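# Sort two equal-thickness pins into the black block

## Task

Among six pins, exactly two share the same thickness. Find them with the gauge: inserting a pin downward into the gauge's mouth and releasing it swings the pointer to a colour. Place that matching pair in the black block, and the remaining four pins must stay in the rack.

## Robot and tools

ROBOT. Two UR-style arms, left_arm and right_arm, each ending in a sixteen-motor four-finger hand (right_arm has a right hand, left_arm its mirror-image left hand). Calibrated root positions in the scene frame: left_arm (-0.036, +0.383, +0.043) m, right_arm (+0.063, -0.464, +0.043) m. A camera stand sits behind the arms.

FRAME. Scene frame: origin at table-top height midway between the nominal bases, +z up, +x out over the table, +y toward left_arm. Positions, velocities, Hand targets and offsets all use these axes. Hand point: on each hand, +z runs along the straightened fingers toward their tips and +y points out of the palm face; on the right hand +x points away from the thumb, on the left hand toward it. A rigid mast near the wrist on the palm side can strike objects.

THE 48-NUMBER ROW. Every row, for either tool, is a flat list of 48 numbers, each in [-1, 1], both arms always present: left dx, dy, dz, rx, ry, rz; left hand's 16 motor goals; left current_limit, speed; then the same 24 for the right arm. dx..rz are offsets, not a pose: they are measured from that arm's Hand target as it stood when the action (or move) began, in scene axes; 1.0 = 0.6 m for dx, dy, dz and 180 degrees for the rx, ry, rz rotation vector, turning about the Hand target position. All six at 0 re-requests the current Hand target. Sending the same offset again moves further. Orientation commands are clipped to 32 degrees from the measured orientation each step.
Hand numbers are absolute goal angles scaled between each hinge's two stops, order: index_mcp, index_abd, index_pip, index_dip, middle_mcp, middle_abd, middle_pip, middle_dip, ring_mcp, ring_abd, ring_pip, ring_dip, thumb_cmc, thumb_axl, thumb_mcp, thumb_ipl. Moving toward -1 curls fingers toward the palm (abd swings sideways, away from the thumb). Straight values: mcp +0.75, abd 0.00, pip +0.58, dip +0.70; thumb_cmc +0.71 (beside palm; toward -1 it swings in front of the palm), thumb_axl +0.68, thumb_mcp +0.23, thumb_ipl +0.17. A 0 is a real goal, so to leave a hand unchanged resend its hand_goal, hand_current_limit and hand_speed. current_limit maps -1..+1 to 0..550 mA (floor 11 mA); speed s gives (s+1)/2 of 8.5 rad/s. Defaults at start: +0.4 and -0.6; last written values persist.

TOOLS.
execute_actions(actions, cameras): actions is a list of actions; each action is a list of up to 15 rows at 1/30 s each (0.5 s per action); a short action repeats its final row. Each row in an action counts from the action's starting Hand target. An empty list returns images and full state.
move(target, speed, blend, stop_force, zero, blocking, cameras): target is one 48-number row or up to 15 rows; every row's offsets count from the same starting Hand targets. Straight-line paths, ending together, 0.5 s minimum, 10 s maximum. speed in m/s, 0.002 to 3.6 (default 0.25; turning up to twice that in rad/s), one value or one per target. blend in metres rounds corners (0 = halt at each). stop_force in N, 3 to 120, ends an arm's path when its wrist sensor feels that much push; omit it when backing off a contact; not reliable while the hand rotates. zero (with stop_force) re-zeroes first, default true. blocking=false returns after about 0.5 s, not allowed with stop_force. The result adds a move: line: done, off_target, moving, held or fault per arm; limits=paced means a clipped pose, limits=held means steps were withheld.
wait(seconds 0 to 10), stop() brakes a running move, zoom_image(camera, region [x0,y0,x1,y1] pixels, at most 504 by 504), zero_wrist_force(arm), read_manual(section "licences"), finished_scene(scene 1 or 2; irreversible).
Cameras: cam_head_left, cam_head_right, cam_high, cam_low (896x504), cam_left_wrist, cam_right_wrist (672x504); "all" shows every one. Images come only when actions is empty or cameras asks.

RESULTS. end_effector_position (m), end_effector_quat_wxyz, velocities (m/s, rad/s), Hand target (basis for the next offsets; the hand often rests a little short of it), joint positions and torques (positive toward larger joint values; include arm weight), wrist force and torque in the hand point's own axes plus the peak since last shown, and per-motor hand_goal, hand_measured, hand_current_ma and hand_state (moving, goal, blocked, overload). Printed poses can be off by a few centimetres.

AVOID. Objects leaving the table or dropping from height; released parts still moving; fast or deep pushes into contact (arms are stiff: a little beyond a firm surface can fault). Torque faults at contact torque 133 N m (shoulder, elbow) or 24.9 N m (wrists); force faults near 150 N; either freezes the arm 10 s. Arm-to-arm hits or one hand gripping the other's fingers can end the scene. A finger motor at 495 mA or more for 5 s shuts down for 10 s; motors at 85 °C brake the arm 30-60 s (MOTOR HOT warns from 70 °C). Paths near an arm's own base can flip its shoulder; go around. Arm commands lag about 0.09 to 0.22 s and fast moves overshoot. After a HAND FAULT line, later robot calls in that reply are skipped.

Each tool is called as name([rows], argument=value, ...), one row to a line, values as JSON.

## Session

Scene 1 done. Look at scene 2.

execute_actions(actions=[])

zoom_image(camera="cam_low", region=[360, 130, 560, 290])

zoom_image(camera="cam_head_left", region=[300, 130, 540, 290])

Scene clock: 0.00 s.
left_arm: end_effector_position=(+0.3679, +0.4795, +0.2731) hand_goal=(+0.754, +0.000, +0.576, +0.696, +0.754, +0.000, +0.576, +0.696, +0.754, +0.000, +0.576, +0.696, +0.714, +0.678, +0.226, +0.168) hand_measured=(+0.754, +0.000, +0.576, +0.696, +0.754, +0.000, +0.576, +0.696, +0.754, +0.000, +0.576, +0.696, +0.714, +0.678, +0.226, +0.168) hand_current_ma=(+0, +0, +0, +0, +0, +0, +0, +0, +0, +0, +0, +0, +0, +0, +0, +0) hand_state=(goal, goal, goal, goal, goal, goal, goal, goal, goal, goal, goal, goal, goal, goal, goal, goal) hand_current_limit=0.40 hand_speed=-0.60 end_effector_quat_wxyz=(+0.000, -0.014, +1.000, +0.000) | right_arm: end_effector_position=(+0.4680, -0.5525, +0.2731) hand_goal=(+0.754, +0.000, +0.576, +0.696, +0.754, +0.000, +0.576, +0.696, +0.754, +0.000, +0.576, +0.696, +0.714, +0.678, +0.226, +0.168) hand_measured=(+0.754, +0.000, +0.576, +0.696, +0.754, +0.000, +0.576, +0.696, +0.754, +0.000, +0.576, +0.696, +0.714, +0.678, +0.226, +0.168) hand_current_ma=(+0, +0, +0, +0, +0, +0, +0, +0, +0, +0, +0, +0, +0, +0, +0, +0) hand_state=(goal, goal, goal, goal, goal, goal, goal, goal, goal, goal, goal, goal, goal, goal, goal, goal) hand_current_limit=0.40 hand_speed=-0.60 end_effector_quat_wxyz=(+0.000, +1.000, -0.005, +0.000)
Joint positions: left_arm=[3.458 -1.419 -2.042 -1.252 1.571 -1.255] | right_arm=[-0.316 -1.723 2.042 -1.89 -1.571 1.255]
Joint velocities: within noise
Joint torques (N m): no reading
Motor temperatures (°C): left_arm=[27 29 25 29 32 30] | right_arm=[26 30 30 35 37 34]
Wrist force (N): no reading
Wrist torque (N m): no reading
Wrist force, peak (N): no reading
Hand target: left_arm +0.3679, +0.4795, +0.2731; +0.000, -0.014, +1.000, +0.000 | right_arm +0.4680, -0.5525, +0.2731; +0.000, +1.000, -0.005, +0.000

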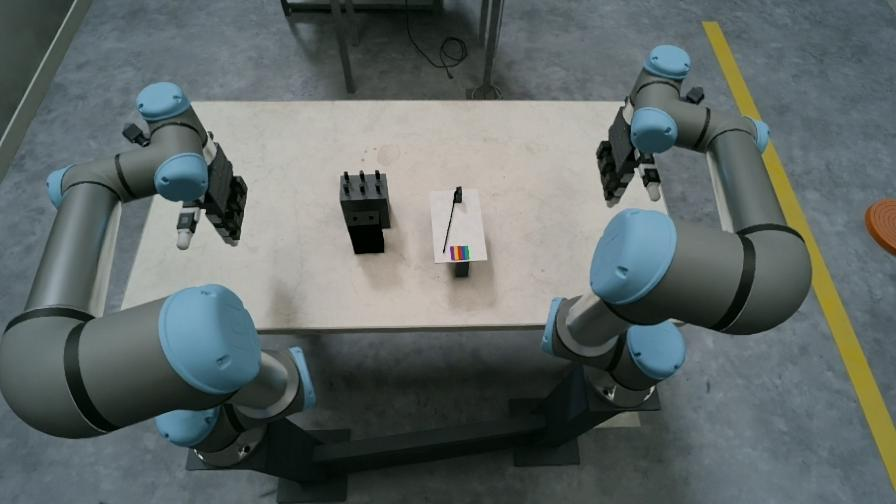

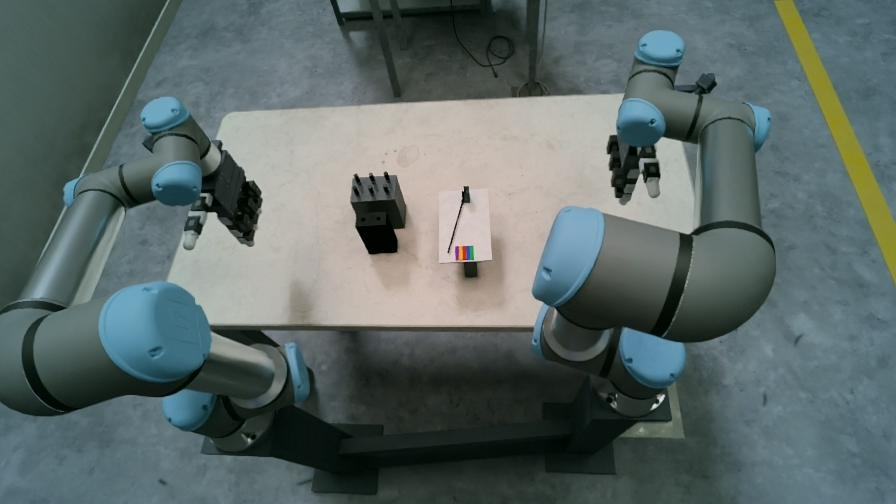

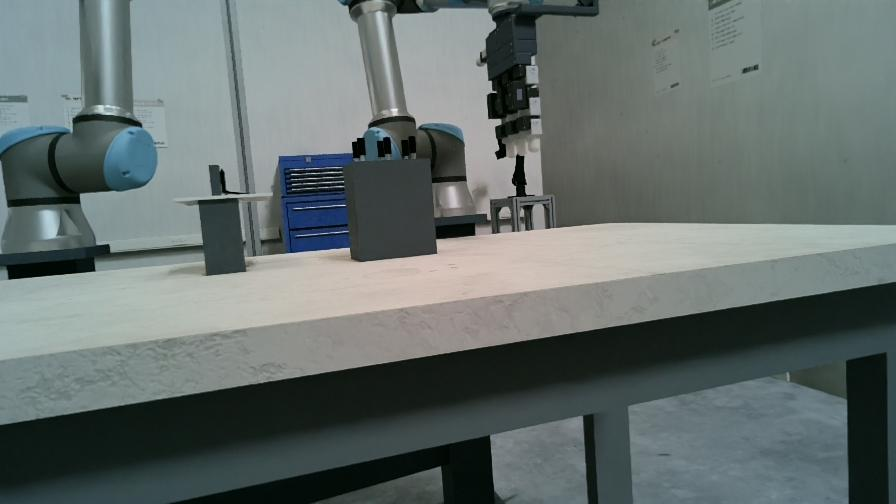

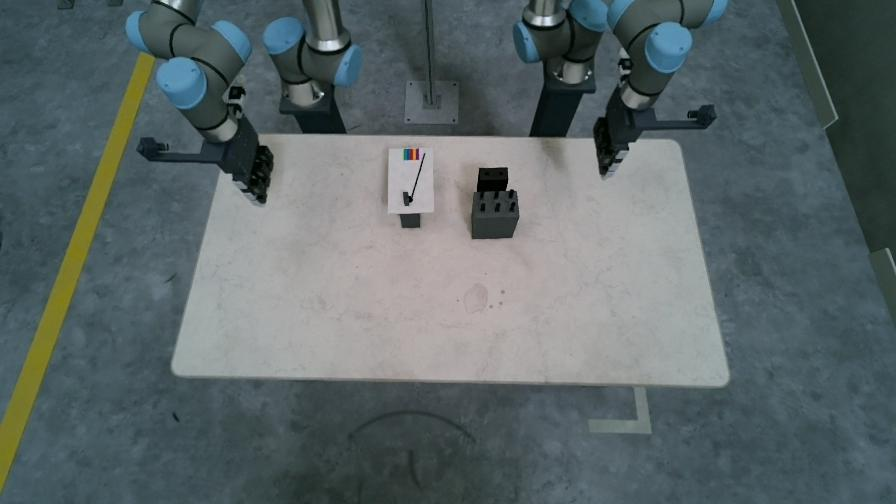

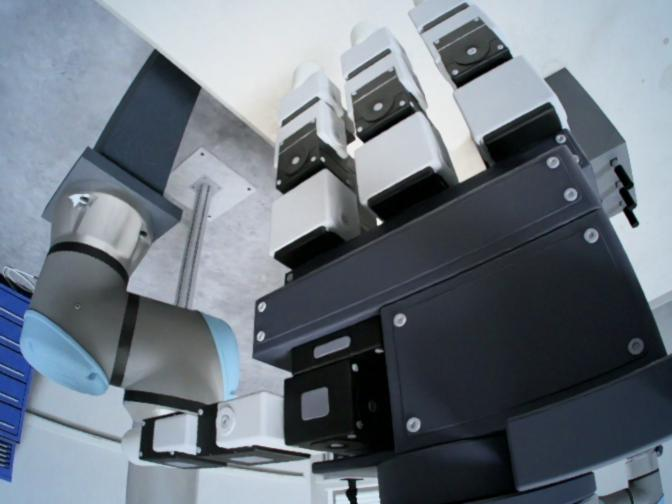

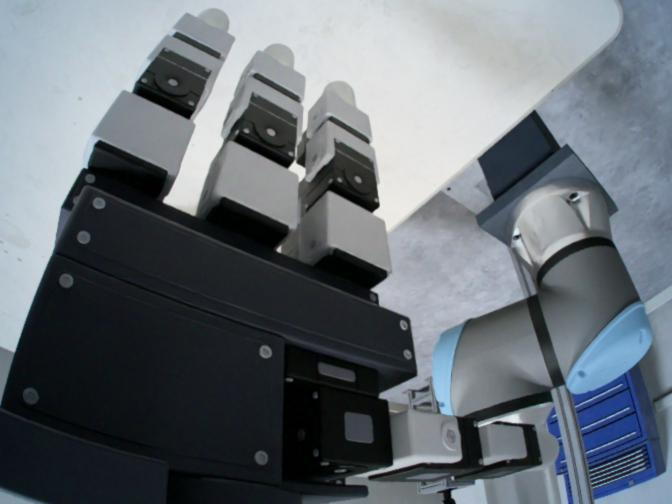

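Scaled by 2.520.

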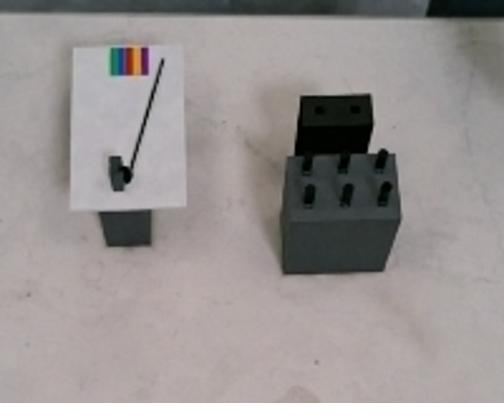

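Scaled by 2.100.

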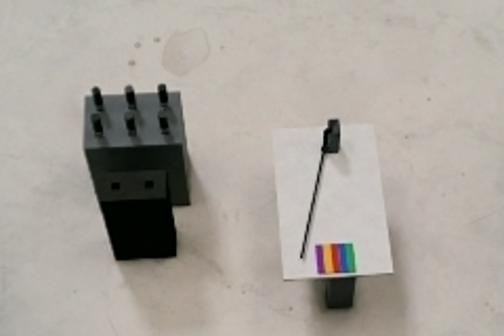

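move([
  [0,0,0.3,-0.06,-0.18,-0.175,0.95,0,-0.8,-0.75,0.95,0,-0.8,-0.75,0.95,0,-0.8,-0.75,0.714,0.678,0.226,0.168,0.4,-0.6,0,0.1,0.245,0,0,-0.2,0.754,-0.02,0.576,0.696,0.754,0.02,0.576,0.696,0.95,0,-0.8,-0.75,-0.571,0.678,0.226,0.168,0.4,-0.8],
  [-0.008,-0.17,0.4025,-0.2018,-0.5961,-0.5811,0.95,0,-0.8,-0.75,0.95,0,-0.8,-0.75,0.95,0,-0.8,-0.75,0.714,0.678,0.226,0.168,0.4,-0.6,-0.047,0.504,0.245,0,0,-0.713,0.754,-0.02,0.576,0.696,0.754,0.02,0.576,0.696,0.95,0,-0.8,-0.75,-0.571,0.678,0.226,0.168,0.4,-0.8],
], speed=0.3, blend=0.03, cameras=["all"])

Scene clock: 63.30 s.
left_arm: end_effector_position=(+0.3631, +0.3775, +0.5146) hand_goal=(+0.950, +0.000, -0.800, -0.750, +0.950, +0.000, -0.800, -0.750, +0.950, +0.000, -0.800, -0.750, +0.714, +0.678, +0.226, +0.168) hand_measured=(+0.954, +0.000, -0.796, -0.748, +0.954, +0.000, -0.796, -0.748, +0.952, +0.000, -0.796, -0.748, +0.718, +0.678, +0.224, +0.168) hand_current_ma=(+17, +0, +15, +11, +18, +0, +15, +11, +14, +0, +16, +11, +22, -4, -11, -2) hand_state=(goal, goal, goal, goal, goal, goal, goal, goal, goal, goal, goal, goal, goal, goal, goal, goal) hand_current_limit=0.40 hand_speed=-0.60 end_effector_quat_wxyz=(+0.675, +0.658, +0.233, -0.239) | right_arm: end_effector_position=(+0.4398, -0.2501, +0.4201) hand_goal=(+0.754, -0.020, +0.576, +0.696, +0.754, +0.020, +0.576, +0.696, +0.950, +0.000, -0.800, -0.750, -0.570, +0.678, +0.226, +0.168) hand_measured=(+0.754, -0.016, +0.576, +0.696, +0.754, +0.016, +0.576, +0.696, +0.946, +0.000, -0.794, -0.746, -0.568, +0.678, +0.224, +0.168) hand_current_ma=(-1, +5, +1, +0, -1, -5, +1, +0, -8, +0, +14, +6, +4, -1, -7, -1) hand_state=(goal, goal, goal, goal, goal, goal, goal, goal, goal, goal, goal, goal, goal, goal, goal, goal) hand_current_limit=0.40 hand_speed=-0.80 end_effector_quat_wxyz=(+0.000, -0.432, +0.902, +0.000) end_effector_velocity=(+0.000, +0.000, +0.001) end_effector_angular_velocity=(+0.000, -0.003, -0.005)
Joint positions: left_arm=[4.053 -1.55 -1.781 -2.984 0.939 2.481] | right_arm=[0.031 -1.71 1.651 -1.512 -1.571 3.841]
Joint velocities: left_arm=[within noise] | right_arm=[0.001 -0.003 -0.001 0.001 0 0.005]
Joint torques (N m): left_arm=[-10.46 10.54 28.25 -3.13 2.78 2.17] | right_arm=[11.74 -24.43 -15.71 -1.29 -2.06 1.26]
Wrist force (N): left_arm=[1.3 -0.8 -1.5] | right_arm=[-0.3 0.3 0.1]
Wrist torque (N m): left_arm=[0.04 -0.09 -0.13] | right_arm=[0.04 0.03 -0.05]
Wrist force, peak (N): left_arm=[1.7 -0.9 -1.5] | right_arm=[0.4 0.6 0.3]
Hand target: left_arm +0.3631, +0.3775, +0.5146; +0.675, +0.658, +0.232, -0.239 | right_arm +0.4398, -0.2501, +0.4201; +0.000, -0.431, +0.902, +0.000
Off the commanded pose: left_arm 0.000 m, 0 deg | right_arm 0.000 m, 0 deg.
move: done

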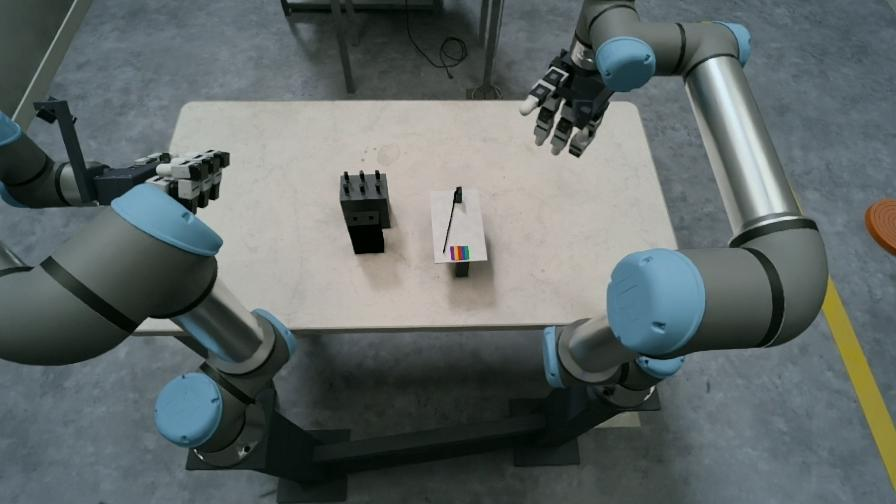

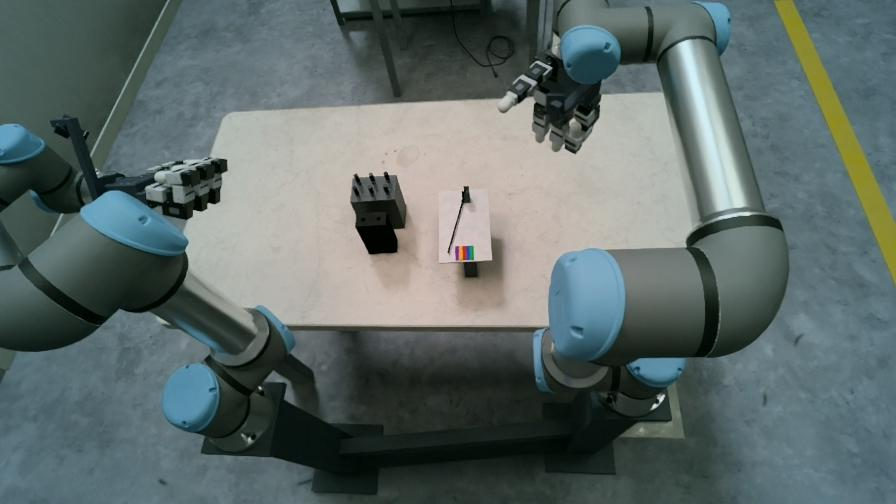

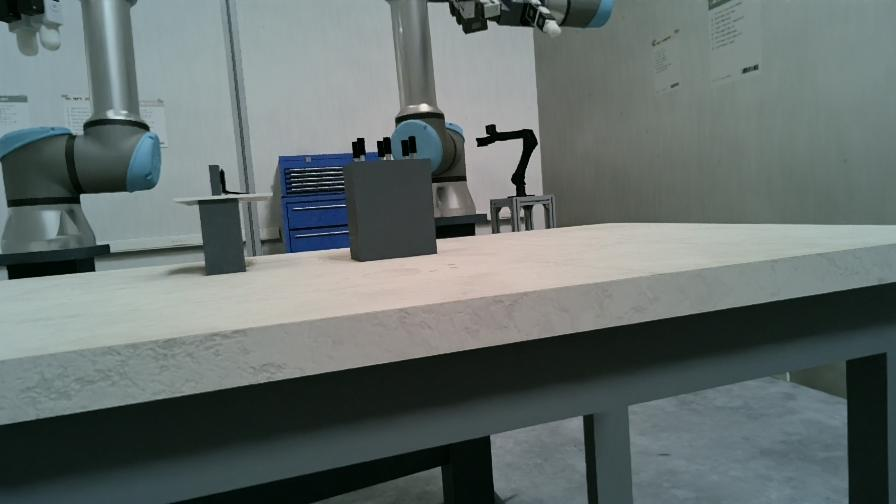

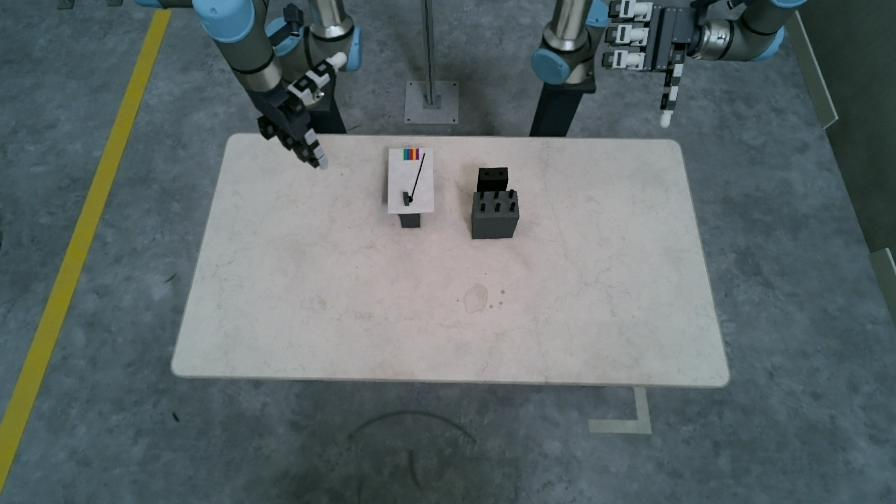

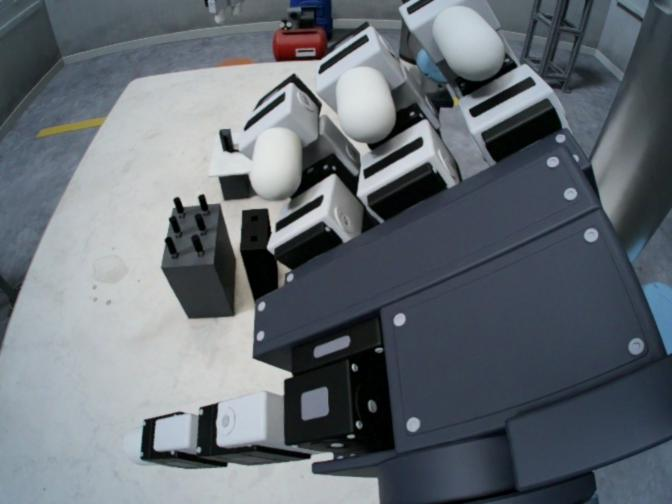

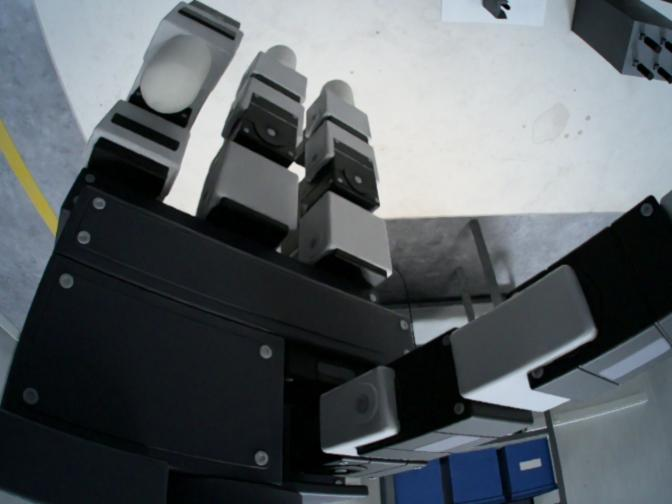

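move(target=[0,0,0,0,0,0,0.95,0,-0.8,-0.75,0.95,0,-0.8,-0.75,0.95,0,-0.8,-0.75,0.714,0.678,0.226,0.168,0.4,-0.6,0.0018,0.638,-0.14,0,0,0,0.754,-0.02,0.576,0.696,0.754,0.02,0.576,0.696,0.95,0,-0.8,-0.75,-0.571,0.678,0.226,0.168,0.5,-0.85], speed=0.25, cameras=["cam_right_wrist","cam_low"])

zoom_image(camera="cam_right_wrist", region=[250, 0, 450, 120])

Scene clock: 71.83 s.
left_arm: end_effector_position=(+0.3631, +0.3775, +0.5146) hand_goal=(+0.950, +0.000, -0.800, -0.750, +0.950, +0.000, -0.800, -0.750, +0.950, +0.000, -0.800, -0.750, +0.714, +0.678, +0.226, +0.168) hand_measured=(+0.954, +0.000, -0.796, -0.748, +0.954, +0.000, -0.796, -0.748, +0.952, +0.000, -0.796, -0.748, +0.718, +0.678, +0.224, +0.168) hand_current_ma=(+17, +0, +15, +11, +18, +0, +15, +11, +14, +0, +16, +11, +22, -4, -11, -2) hand_state=(goal, goal, goal, goal, goal, goal, goal, goal, goal, goal, goal, goal, goal, goal, goal, goal) hand_current_limit=0.40 hand_speed=-0.60 end_effector_quat_wxyz=(+0.675, +0.658, +0.232, -0.239) | right_arm: end_effector_position=(+0.4409, +0.1326, +0.3361) hand_goal=(+0.754, -0.020, +0.576, +0.696, +0.754, +0.020, +0.576, +0.696, +0.950, +0.000, -0.800, -0.750, -0.570, +0.678, +0.226, +0.168) hand_measured=(+0.754, -0.018, +0.576, +0.696, +0.754, +0.018, +0.576, +0.696, +0.946, +0.000, -0.794, -0.746, -0.568, +0.678, +0.224, +0.168) hand_current_ma=(-1, +5, +1, +0, -1, -5, +1, +0, -7, +0, +14, +6, +3, -1, -7, -1) hand_state=(goal, goal, goal, goal, goal, goal, goal, goal, goal, goal, goal, goal, goal, goal, goal, goal) hand_current_limit=0.50 hand_speed=-0.85 end_effector_quat_wxyz=(+0.000, -0.431, +0.902, +0.000)
Joint positions: left_arm=[4.053 -1.55 -1.781 -2.984 0.939 2.481] | right_arm=[0.696 -1.147 1.216 -1.64 -1.571 4.507]
Joint torques (N m): left_arm=[-9.74 10.64 28.42 -3.3 2.66 2.07] | right_arm=[13.21 -29.11 -26.68 -1.32 -2.03 1.28]
Wrist force (N): left_arm=[1.4 -0.6 -1.6] | right_arm=[0.2 0.1 -0.1]
Wrist torque (N m): left_arm=[0.07 -0.12 -0.12] | right_arm=[0.06 -0.06 0.00]
Wrist force, peak (N): left_arm=[1.6 -0.8 -1.5] | right_arm=[-0.4 1.1 0.7]
Hand target: left_arm +0.3631, +0.3775, +0.5146; +0.675, +0.658, +0.232, -0.239 | right_arm +0.4409, +0.1327, +0.3361; +0.000, -0.431, +0.902, +0.000
Off the commanded pose: left_arm 0.000 m, 0 deg | right_arm 0.000 m, 0 deg.
move: done
Images, in order (width x height): cam_low 896x504, cam_right_wrist 672x504.

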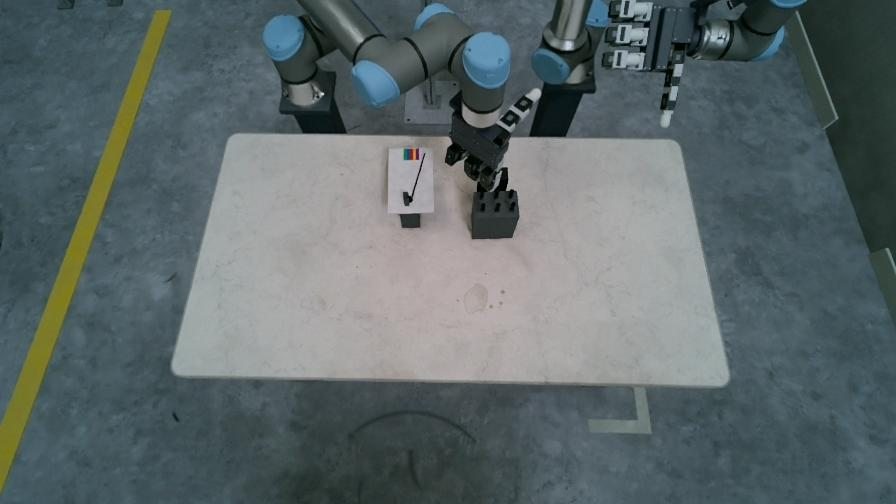

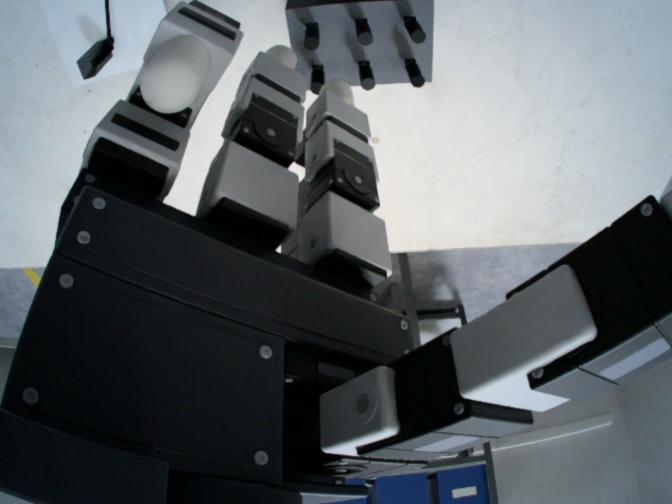

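Scaled by 2.520 from the camera's 672x504 image, which has a finer 960x720 frame.

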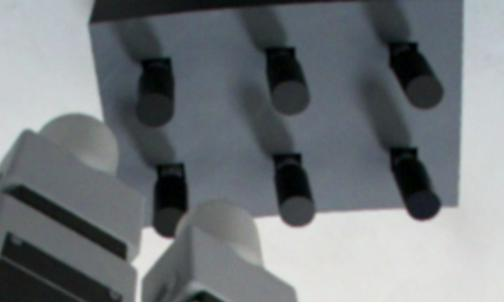

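move(target=[0,0,0,0,0,0,0.95,0,-0.8,-0.75,0.95,0,-0.8,-0.75,0.95,0,-0.8,-0.75,0.714,0.678,0.226,0.168,0.4,-0.6,0,0,-0.0435,0,0,0,0.754,-0.02,0.576,0.696,0.754,0.02,0.576,0.696,0.95,0,-0.8,-0.75,-0.571,0.678,0.226,0.168,0.5,-0.85], speed=0.1, cameras=["cam_right_wrist","cam_left_wrist"])

zoom_image(camera="cam_right_wrist", region=[250, 0, 390, 120])

zoom_image(camera="cam_left_wrist", region=[150, 160, 270, 280])

Scene clock: 96.20 s.
left_arm: end_effector_position=(+0.3631, +0.3775, +0.5146) hand_goal=(+0.950, +0.000, -0.800, -0.750, +0.950, +0.000, -0.800, -0.750, +0.950, +0.000, -0.800, -0.750, +0.714, +0.678, +0.226, +0.168) hand_measured=(+0.954, +0.000, -0.796, -0.748, +0.954, +0.000, -0.796, -0.748, +0.952, +0.000, -0.796, -0.748, +0.718, +0.678, +0.224, +0.168) hand_current_ma=(+17, +0, +15, +11, +18, +0, +15, +11, +14, +0, +16, +11, +22, -4, -11, -2) hand_state=(goal, goal, goal, goal, goal, goal, goal, goal, goal, goal, goal, goal, goal, goal, goal, goal) hand_current_limit=0.40 hand_speed=-0.60 end_effector_quat_wxyz=(+0.675, +0.658, +0.232, -0.239) | right_arm: end_effector_position=(+0.4409, +0.1327, +0.3101) hand_goal=(+0.754, -0.020, +0.576, +0.696, +0.754, +0.020, +0.576, +0.696, +0.950, +0.000, -0.800, -0.750, -0.570, +0.678, +0.226, +0.168) hand_measured=(+0.754, -0.018, +0.576, +0.696, +0.754, +0.018, +0.576, +0.696, +0.946, +0.000, -0.794, -0.746, -0.568, +0.678, +0.224, +0.168) hand_current_ma=(-1, +5, +1, +0, -1, -5, +1, +0, -7, +0, +14, +6, +3, -1, -7, -1) hand_state=(goal, goal, goal, goal, goal, goal, goal, goal, goal, goal, goal, goal, goal, goal, goal, goal) hand_current_limit=0.50 hand_speed=-0.85 end_effector_quat_wxyz=(+0.000, -0.432, +0.902, +0.000)
Joint positions: left_arm=[4.053 -1.55 -1.781 -2.984 0.939 2.481] | right_arm=[0.696 -1.14 1.273 -1.704 -1.571 4.507]
Joint torques (N m): left_arm=[-9.09 11.09 28.5 -3.12 2.69 2.3] | right_arm=[6.53 -30.32 -17.27 -3.81 1.43 -0.38]
Wrist force (N): left_arm=[1.1 -0.6 -1.6] | right_arm=[0.3 0.4 0.1]
Wrist torque (N m): left_arm=[0.07 -0.08 -0.14] | right_arm=[0.05 -0.09 0.03]
Wrist force, peak (N): left_arm=[1.5 -0.9 -1.7] | right_arm=[0.1 0.4 0.7]
Hand target: left_arm +0.3631, +0.3775, +0.5146; +0.675, +0.658, +0.232, -0.239 | right_arm +0.4409, +0.1327, +0.3100; +0.000, -0.431, +0.902, +0.000
Off the commanded pose: left_arm 0.000 m, 0 deg | right_arm 0.000 m, 0 deg.
move: done
Images, in order (width x height): cam_left_wrist 672x504, cam_right_wrist 672x504.

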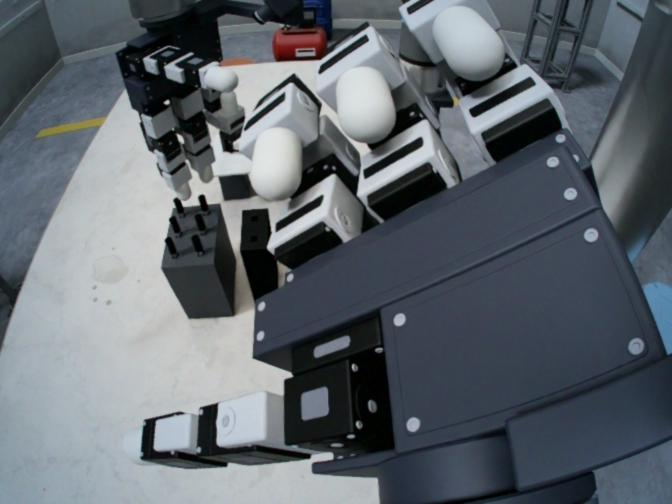

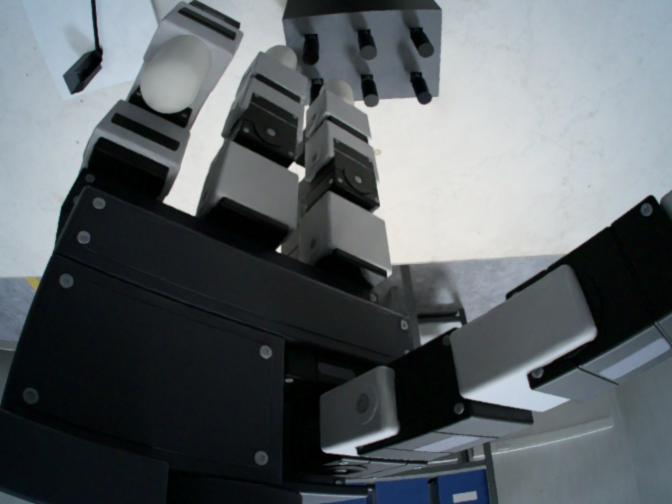

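Scaled by 3.600 from the camera's 672x504 image, which has a finer 960x720 frame.

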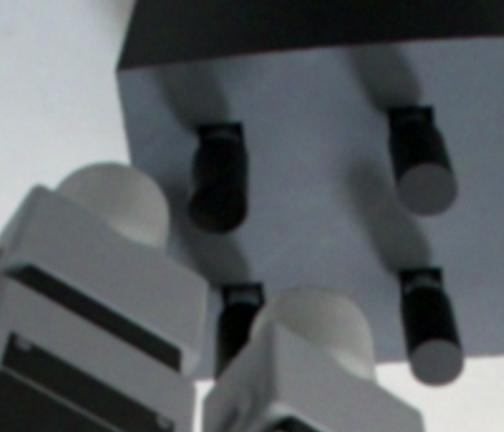

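Scaled by 4.200 from the camera's 672x504 image, which has a finer 960x720 frame.

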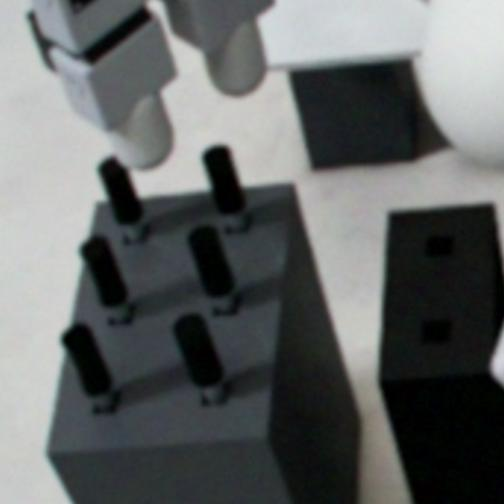

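move(target=[0,0,0,0,0,0,0.95,0,-0.8,-0.75,0.95,0,-0.8,-0.75,0.95,0,-0.8,-0.75,0.714,0.678,0.226,0.168,0.4,-0.6,0.0002,-0.0008,-0.056,0,0,0,0.754,-0.03,0.576,0.696,0.754,0.03,0.576,0.696,0.95,0,-0.8,-0.75,-0.571,0.678,0.226,0.168,0.5,-0.9], speed=0.05, stop_force=4)

move(target=[0,0,0,0,0,0,0.95,0,-0.8,-0.75,0.95,0,-0.8,-0.75,0.95,0,-0.8,-0.75,0.714,0.678,0.226,0.168,0.4,-0.6,0,0,-0.02,0,0,0,0.754,-0.03,0.576,0.696,0.754,0.03,0.576,0.696,0.95,0,-0.8,-0.75,-0.571,0.678,0.226,0.168,0.5,-0.9], speed=0.012, stop_force=3, cameras=["cam_right_wrist"])

zoom_image(camera="cam_right_wrist", region=[250, 0, 390, 120])

Scene clock: 106.60 s.
left_arm: end_effector_position=(+0.3631, +0.3775, +0.5146) hand_goal=(+0.950, +0.000, -0.800, -0.750, +0.950, +0.000, -0.800, -0.750, +0.950, +0.000, -0.800, -0.750, +0.714, +0.678, +0.226, +0.168) hand_measured=(+0.954, +0.000, -0.796, -0.748, +0.954, +0.000, -0.796, -0.748, +0.952, +0.000, -0.796, -0.748, +0.718, +0.678, +0.224, +0.168) hand_current_ma=(+17, +0, +15, +11, +18, +0, +15, +11, +14, +0, +16, +11, +22, -4, -11, -2) hand_state=(goal, goal, goal, goal, goal, goal, goal, goal, goal, goal, goal, goal, goal, goal, goal, goal) hand_current_limit=0.40 hand_speed=-0.60 end_effector_quat_wxyz=(+0.675, +0.658, +0.232, -0.239) | right_arm: end_effector_position=(+0.4410, +0.1323, +0.2764) hand_goal=(+0.754, -0.030, +0.576, +0.696, +0.754, +0.030, +0.576, +0.696, +0.950, +0.000, -0.800, -0.750, -0.570, +0.678, +0.226, +0.168) hand_measured=(+0.754, -0.026, +0.576, +0.696, +0.754, +0.026, +0.576, +0.696, +0.946, +0.000, -0.794, -0.746, -0.568, +0.678, +0.224, +0.168) hand_current_ma=(-1, +6, +1, +0, -1, -6, +1, +0, -7, +0, +14, +6, +3, -1, -7, -1) hand_state=(goal, goal, goal, goal, goal, goal, goal, goal, goal, goal, goal, goal, goal, goal, goal, goal) hand_current_limit=0.50 hand_speed=-0.90 end_effector_quat_wxyz=(+0.000, -0.431, +0.902, +0.000)
Joint positions: left_arm=[4.053 -1.55 -1.781 -2.984 0.939 2.481] | right_arm=[0.696 -1.127 1.341 -1.785 -1.571 4.506]
Joint torques (N m): left_arm=[-8.87 10.21 28.11 -3.14 2.57 2.19] | right_arm=[-9.97 -29.81 -14.73 -4 1.68 -1.51]
Wrist force (N): left_arm=[1.1 -0.8 -1.5] | right_arm=[-0.2 0.4 -0.2]
Wrist torque (N m): left_arm=[0.03 -0.07 -0.14] | right_arm=[0.09 0.00 0.04]
Wrist force, peak (N): left_arm=[1.4 -0.8 -1.6] | right_arm=[0.3 0.6 0.2]
Hand target: left_arm +0.3631, +0.3775, +0.5146; +0.675, +0.658, +0.232, -0.239 | right_arm +0.4410, +0.1323, +0.2764; +0.000, -0.431, +0.902, +0.000
Off the commanded pose: left_arm 0.000 m, 0 deg | right_arm 0.000 m, 0 deg.
move: done

Scene clock: 108.83 s.
left_arm: end_effector_position=(+0.3631, +0.3775, +0.5146) hand_goal=(+0.950, +0.000, -0.800, -0.750, +0.950, +0.000, -0.800, -0.750, +0.950, +0.000, -0.800, -0.750, +0.714, +0.678, +0.226, +0.168) hand_measured=(+0.954, +0.000, -0.796, -0.748, +0.954, +0.000, -0.796, -0.748, +0.952, +0.000, -0.796, -0.748, +0.718, +0.678, +0.224, +0.168) hand_current_ma=(+17, +0, +15, +11, +18, +0, +15, +11, +14, +0, +16, +11, +22, -4, -11, -2) hand_state=(goal, goal, goal, goal, goal, goal, goal, goal, goal, goal, goal, goal, goal, goal, goal, goal) hand_current_limit=0.40 hand_speed=-0.60 end_effector_quat_wxyz=(+0.675, +0.658, +0.232, -0.239) | right_arm: end_effector_position=(+0.4410, +0.1323, +0.2663) hand_goal=(+0.754, -0.030, +0.576, +0.696, +0.754, +0.030, +0.576, +0.696, +0.950, +0.000, -0.800, -0.750, -0.570, +0.678, +0.226, +0.168) hand_measured=(+0.754, -0.026, +0.576, +0.696, +0.752, +0.034, +0.574, +0.694, +0.946, +0.000, -0.794, -0.746, -0.568, +0.678, +0.224, +0.168) hand_current_ma=(-1, +6, +1, +0, -5, +9, -2, -3, -7, +0, +14, +6, +3, -1, -7, -1) hand_state=(goal, goal, goal, goal, goal, goal, goal, goal, goal, goal, goal, goal, goal, goal, goal, goal) hand_current_limit=0.50 hand_speed=-0.90 end_effector_quat_wxyz=(+0.000, -0.432, +0.902, +0.000)
Joint positions: left_arm=[4.053 -1.55 -1.781 -2.984 0.939 2.481] | right_arm=[0.696 -1.121 1.359 -1.809 -1.571 4.506]
Joint torques (N m): left_arm=[-9.19 10.83 27.96 -3.19 2.65 2.04] | right_arm=[-9.54 -49.11 -26.36 -1.14 0.84 -1.33]
Wrist force (N): left_arm=[1.0 -0.7 -1.4] | right_arm=[0.1 0.4 -0.8]
Wrist torque (N m): left_arm=[0.04 -0.06 -0.14] | right_arm=[0.14 -0.01 0.06]
Wrist force, peak (N): left_arm=[1.6 -0.6 -1.6] | right_arm=[0.8 0.5 -7.5]
Hand target: left_arm +0.3631, +0.3775, +0.5146; +0.675, +0.658, +0.232, -0.239 | right_arm +0.4410, +0.1323, +0.2663; +0.000, -0.431, +0.902, +0.000 (not the last commanded pose)
Off the commanded pose: left_arm 0.000 m, 0 deg | right_arm 0.002 m, 0 deg.
move: contact (right_arm)
Images, in order (width x height): cam_right_wrist 672x504.

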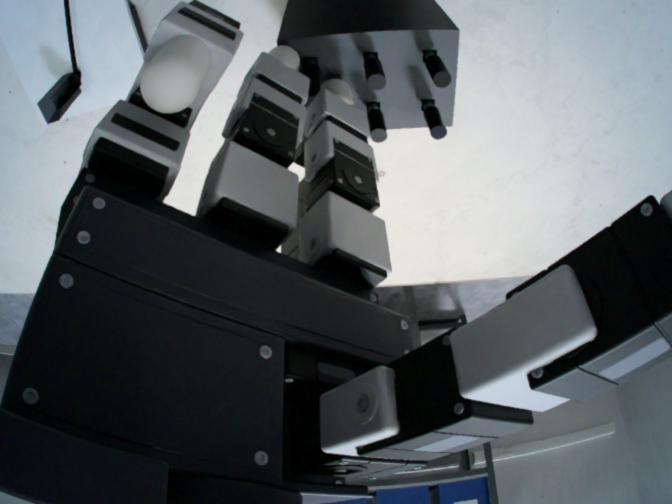

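Scaled by 3.600 from the camera's 672x504 image, which has a finer 960x720 frame.

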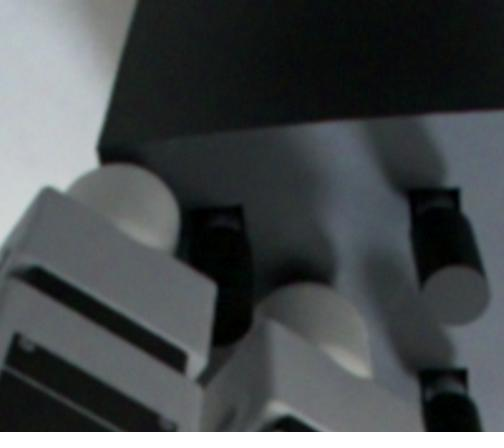

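move(target=[0,0,0,0,0,0,0.95,0,-0.8,-0.75,0.95,0,-0.8,-0.75,0.95,0,-0.8,-0.75,0.714,0.678,0.226,0.168,0.4,-0.6,0,0,0.0012,0,0,0,0.754,-0.03,0.576,0.696,0.754,0.03,0.576,0.696,0.95,0,-0.8,-0.75,-0.571,0.678,0.226,0.168,0.5,-0.9], speed=0.02)

move(target=[0,0,0,0,0,0,0.95,0,-0.8,-0.75,0.95,0,-0.8,-0.75,0.95,0,-0.8,-0.75,0.714,0.678,0.226,0.168,0.4,-0.6,0,0,0,0,0,0,0.754,-0.3,0.576,0.696,0.754,0.3,0.576,0.696,0.95,0,-0.8,-0.75,-0.571,0.678,0.226,0.168,0.65,-0.95])

wait(seconds=0.6)

move([
  [0,0,0,0,0,0,0.95,0,-0.8,-0.75,0.95,0,-0.8,-0.75,0.95,0,-0.8,-0.75,0.714,0.678,0.226,0.168,0.4,-0.6,0,0,0.04,0,0,0,0.754,-0.3,0.576,0.696,0.754,0.3,0.576,0.696,0.95,0,-0.8,-0.75,-0.571,0.678,0.226,0.168,0.65,-0.95],
  [0,0,0,0,0,0,0.95,0,-0.8,-0.75,0.95,0,-0.8,-0.75,0.95,0,-0.8,-0.75,0.714,0.678,0.226,0.168,0.4,-0.6,0,0,0.125,0,0,0,0.754,-0.3,0.576,0.696,0.754,0.3,0.576,0.696,0.95,0,-0.8,-0.75,-0.571,0.678,0.226,0.168,0.65,-0.95],
  [0,0,0,0,0,0,0.95,0,-0.8,-0.75,0.95,0,-0.8,-0.75,0.95,0,-0.8,-0.75,0.714,0.678,0.226,0.168,0.4,-0.6,-0.003,-0.311,0.125,0,0,0,0.754,-0.3,0.576,0.696,0.754,0.3,0.576,0.696,0.95,0,-0.8,-0.75,-0.571,0.678,0.226,0.168,0.65,-0.95],
], speed=[0.03,0.08,0.15], blend=[0.003,0.01,0], cameras=["cam_right_wrist","cam_left_wrist"])

zoom_image(camera="cam_right_wrist", region=[250, 0, 390, 120])

zoom_image(camera="cam_left_wrist", region=[150, 70, 270, 190])

Scene clock: 120.87 s.
left_arm: end_effector_position=(+0.3631, +0.3775, +0.5146) hand_goal=(+0.950, +0.000, -0.800, -0.750, +0.950, +0.000, -0.800, -0.750, +0.950, +0.000, -0.800, -0.750, +0.714, +0.678, +0.226, +0.168) hand_measured=(+0.954, +0.000, -0.796, -0.748, +0.954, +0.000, -0.796, -0.748, +0.952, +0.000, -0.796, -0.748, +0.718, +0.678, +0.224, +0.168) hand_current_ma=(+17, +0, +15, +11, +18, +0, +15, +11, +14, +0, +16, +11, +22, -4, -11, -2) hand_state=(goal, goal, goal, goal, goal, goal, goal, goal, goal, goal, goal, goal, goal, goal, goal, goal) hand_current_limit=0.40 hand_speed=-0.60 end_effector_quat_wxyz=(+0.675, +0.658, +0.232, -0.239) | right_arm: end_effector_position=(+0.4410, +0.1323, +0.2670) hand_goal=(+0.754, -0.030, +0.576, +0.696, +0.754, +0.030, +0.576, +0.696, +0.950, +0.000, -0.800, -0.750, -0.570, +0.678, +0.226, +0.168) hand_measured=(+0.754, -0.026, +0.576, +0.696, +0.752, +0.032, +0.574, +0.694, +0.946, +0.000, -0.794, -0.746, -0.568, +0.678, +0.224, +0.168) hand_current_ma=(-1, +6, +1, +0, -5, +5, -2, -3, -7, +0, +14, +6, +3, -1, -7, -1) hand_state=(goal, goal, goal, goal, goal, goal, goal, goal, goal, goal, goal, goal, goal, goal, goal, goal) hand_current_limit=0.50 hand_speed=-0.90 end_effector_quat_wxyz=(+0.000, -0.432, +0.902, +0.000)
Joint positions: left_arm=[4.053 -1.55 -1.781 -2.984 0.939 2.481] | right_arm=[0.696 -1.122 1.358 -1.807 -1.571 4.506]
Joint torques (N m): left_arm=[-10.4 11.4 28.14 -3.09 2.54 1.99] | right_arm=[-9.95 -48.87 -25.79 -1.34 1.07 -1.2]
Wrist force (N): left_arm=[1.4 -0.6 -1.5] | right_arm=[-0.2 0.3 0.0]
Wrist torque (N m): left_arm=[0.07 -0.11 -0.13] | right_arm=[0.07 0.01 0.03]
Wrist force, peak (N): left_arm=[1.4 -1.0 -1.7] | right_arm=[-0.1 0.4 -1.1]
Hand target: left_arm +0.3631, +0.3775, +0.5146; +0.675, +0.658, +0.232, -0.239 | right_arm +0.4410, +0.1323, +0.2671; +0.000, -0.431, +0.902, +0.000
Off the commanded pose: left_arm 0.000 m, 0 deg | right_arm 0.000 m, 0 deg.
move: done

Scene clock: 121.40 s.
left_arm: end_effector_position=(+0.3631, +0.3775, +0.5146) hand_goal=(+0.950, +0.000, -0.800, -0.750, +0.950, +0.000, -0.800, -0.750, +0.950, +0.000, -0.800, -0.750, +0.714, +0.678, +0.226, +0.168) hand_measured=(+0.954, +0.000, -0.796, -0.748, +0.954, +0.000, -0.796, -0.748, +0.952, +0.000, -0.796, -0.748, +0.718, +0.678, +0.224, +0.168) hand_current_ma=(+17, +0, +15, +11, +18, +0, +15, +11, +14, +0, +16, +11, +22, -4, -11, -2) hand_state=(goal, goal, goal, goal, goal, goal, goal, goal, goal, goal, goal, goal, goal, goal, goal, goal) hand_current_limit=0.40 hand_speed=-0.60 end_effector_quat_wxyz=(+0.675, +0.658, +0.232, -0.239) | right_arm: end_effector_position=(+0.4410, +0.1323, +0.2671) hand_goal=(+0.754, -0.300, +0.576, +0.696, +0.754, +0.300, +0.576, +0.696, +0.950, +0.000, -0.800, -0.750, -0.570, +0.678, +0.226, +0.168) hand_measured=(+0.754, -0.082, +0.576, +0.696, +0.752, +0.080, +0.574, +0.694, +0.946, +0.000, -0.794, -0.746, -0.568, +0.678, +0.224, +0.168) hand_current_ma=(-1, +142, +1, +0, -5, -149, -2, -3, -7, +0, +14, +6, +3, -1, -7, -1) hand_state=(goal, moving, goal, goal, goal, moving, goal, goal, goal, goal, goal, goal, goal, goal, goal, goal) hand_current_limit=0.65 hand_speed=-0.95 end_effector_quat_wxyz=(+0.000, -0.432, +0.902, +0.000)
Joint positions: left_arm=[4.053 -1.55 -1.781 -2.984 0.939 2.481] | right_arm=[0.696 -1.122 1.358 -1.807 -1.571 4.506]
Joint torques (N m): left_arm=[-10.57 10.96 28.35 -3.12 2.68 2.03] | right_arm=[-10.17 -49 -26.06 -1.45 1.13 -1.04]
Wrist force (N): left_arm=[1.0 -0.8 -1.5] | right_arm=[-0.2 0.1 -0.1]
Wrist torque (N m): left_arm=[0.05 -0.05 -0.16] | right_arm=[0.06 0.01 0.03]
Wrist force, peak (N): left_arm=[1.3 -0.7 -1.6] | right_arm=[0.1 0.7 0.0]
Hand target: left_arm +0.3631, +0.3775, +0.5146; +0.675, +0.658, +0.232, -0.239 | right_arm +0.4410, +0.1323, +0.2671; +0.000, -0.431, +0.902, +0.000
Off the commanded pose: left_arm 0.000 m, 0 deg | right_arm 0.000 m, 0 deg.
move: done

Scene clock: 122.00 s.
left_arm: end_effector_position=(+0.3631, +0.3775, +0.5146) hand_goal=(+0.950, +0.000, -0.800, -0.750, +0.950, +0.000, -0.800, -0.750, +0.950, +0.000, -0.800, -0.750, +0.714, +0.678, +0.226, +0.168) hand_measured=(+0.954, +0.000, -0.796, -0.748, +0.954, +0.000, -0.796, -0.748, +0.952, +0.000, -0.796, -0.748, +0.718, +0.678, +0.224, +0.168) hand_current_ma=(+17, +0, +15, +11, +18, +0, +15, +11, +14, +0, +16, +11, +22, -4, -11, -2) hand_state=(goal, goal, goal, goal, goal, goal, goal, goal, goal, goal, goal, goal, goal, goal, goal, goal) hand_current_limit=0.40 hand_speed=-0.60 end_effector_quat_wxyz=(+0.675, +0.658, +0.232, -0.239) | right_arm: end_effector_position=(+0.4410, +0.1323, +0.2671) hand_goal=(+0.754, -0.300, +0.576, +0.696, +0.754, +0.300, +0.576, +0.696, +0.950, +0.000, -0.800, -0.750, -0.570, +0.678, +0.226, +0.168) hand_measured=(+0.754, -0.090, +0.576, +0.696, +0.752, +0.084, +0.574, +0.694, +0.946, +0.000, -0.794, -0.746, -0.568, +0.678, +0.224, +0.168) hand_current_ma=(-1, +454, +1, +0, -5, -454, -2, -3, -7, +0, +14, +6, +3, -1, -7, -1) hand_state=(goal, blocked, goal, goal, goal, blocked, goal, goal, goal, goal, goal, goal, goal, goal, goal, goal) hand_current_limit=0.65 hand_speed=-0.95 end_effector_quat_wxyz=(+0.000, -0.432, +0.902, +0.000)
Joint positions: left_arm=[4.053 -1.55 -1.781 -2.984 0.939 2.481] | right_arm=[0.696 -1.122 1.358 -1.807 -1.571 4.506]
Joint torques (N m): left_arm=[-9.53 10.58 28.8 -3.11 2.56 2.09] | right_arm=[-10.59 -49.01 -27.6 -1.38 1 -1.06]
Wrist force (N): left_arm=[1.2 -0.6 -1.7] | right_arm=[-0.2 0.5 0.1]
Wrist torque (N m): left_arm=[0.08 -0.09 -0.14] | right_arm=[0.09 0.00 0.03]
Wrist force, peak (N): left_arm=[1.4 -0.8 -1.6] | right_arm=[-0.2 0.7 0.3]
Hand target: left_arm +0.3631, +0.3775, +0.5146; +0.675, +0.658, +0.232, -0.239 | right_arm +0.4410, +0.1323, +0.2671; +0.000, -0.431, +0.902, +0.000
Off the commanded pose: left_arm 0.000 m, 0 deg | right_arm 0.000 m, 0 deg.
wait: 0.60 s; at rest by 0.17 s

Scene clock: 125.37 s.
left_arm: end_effector_position=(+0.3631, +0.3775, +0.5146) hand_goal=(+0.950, +0.000, -0.800, -0.750, +0.950, +0.000, -0.800, -0.750, +0.950, +0.000, -0.800, -0.750, +0.714, +0.678, +0.226, +0.168) hand_measured=(+0.954, +0.000, -0.796, -0.748, +0.954, +0.000, -0.796, -0.748, +0.952, +0.000, -0.796, -0.748, +0.718, +0.678, +0.224, +0.168) hand_current_ma=(+17, +0, +15, +11, +18, +0, +15, +11, +14, +0, +16, +11, +22, -4, -11, -2) hand_state=(goal, goal, goal, goal, goal, goal, goal, goal, goal, goal, goal, goal, goal, goal, goal, goal) hand_current_limit=0.40 hand_speed=-0.60 end_effector_quat_wxyz=(+0.675, +0.658, +0.232, -0.239) | right_arm: end_effector_position=(+0.4392, -0.0541, +0.3420) hand_goal=(+0.754, -0.300, +0.576, +0.696, +0.754, +0.300, +0.576, +0.696, +0.950, +0.000, -0.800, -0.750, -0.570, +0.678, +0.226, +0.168) hand_measured=(+0.754, -0.090, +0.576, +0.696, +0.752, +0.084, +0.574, +0.694, +0.946, +0.000, -0.794, -0.746, -0.568, +0.678, +0.224, +0.168) hand_current_ma=(-1, +454, +1, +0, -5, -454, -2, -3, -7, +0, +14, +6, +3, -1, -7, -1) hand_state=(goal, blocked, goal, goal, goal, blocked, goal, goal, goal, goal, goal, goal, goal, goal, goal, goal) hand_current_limit=0.65 hand_speed=-0.95 end_effector_quat_wxyz=(+0.000, -0.431, +0.902, +0.000)
Joint positions: left_arm=[4.053 -1.55 -1.781 -2.984 0.939 2.481] | right_arm=[0.431 -1.472 1.617 -1.716 -1.571 4.242]
Joint torques (N m): left_arm=[-9.14 11.35 28.65 -3.19 2.49 1.96] | right_arm=[-8.54 -36.23 -17.2 -3.93 2.15 -1.47]
Wrist force (N): left_arm=[1.2 -0.4 -1.6] | right_arm=[-0.3 -0.1 0.4]
Wrist torque (N m): left_arm=[0.10 -0.08 -0.14] | right_arm=[-0.05 -0.05 0.08]
Wrist force, peak (N): left_arm=[1.3 -0.9 -1.7] | right_arm=[-0.5 0.8 0.2]
Hand target: left_arm +0.3631, +0.3775, +0.5146; +0.675, +0.658, +0.232, -0.239 | right_arm +0.4392, -0.0543, +0.3421; +0.000, -0.431, +0.902, +0.000
Off the commanded pose: left_arm 0.000 m, 0 deg | right_arm 0.000 m, 0 deg.
move: done
Images, in order (width x height): cam_left_wrist 672x504, cam_right_wrist 672x504.

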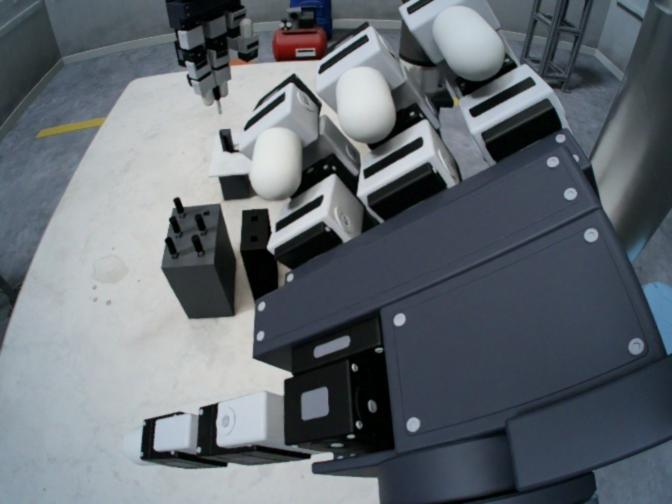

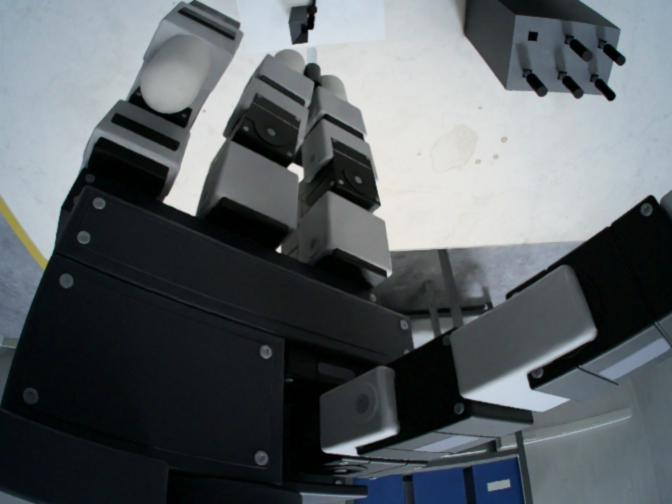

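Scaled by 3.600 from the camera's 672x504 image, which has a finer 960x720 frame.

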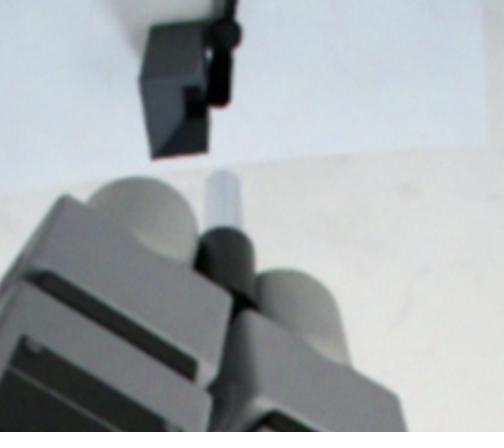

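Scaled by 4.200 from the camera's 672x504 image, which has a finer 960x720 frame.

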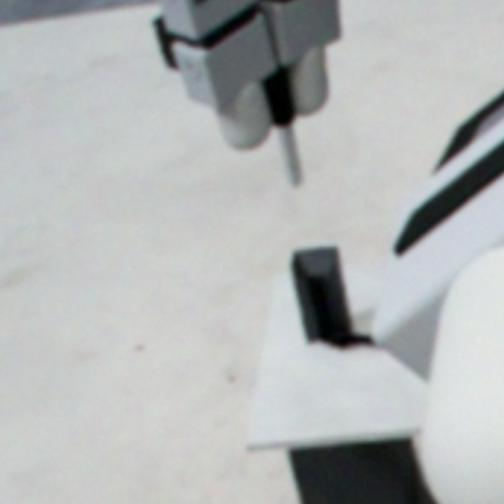

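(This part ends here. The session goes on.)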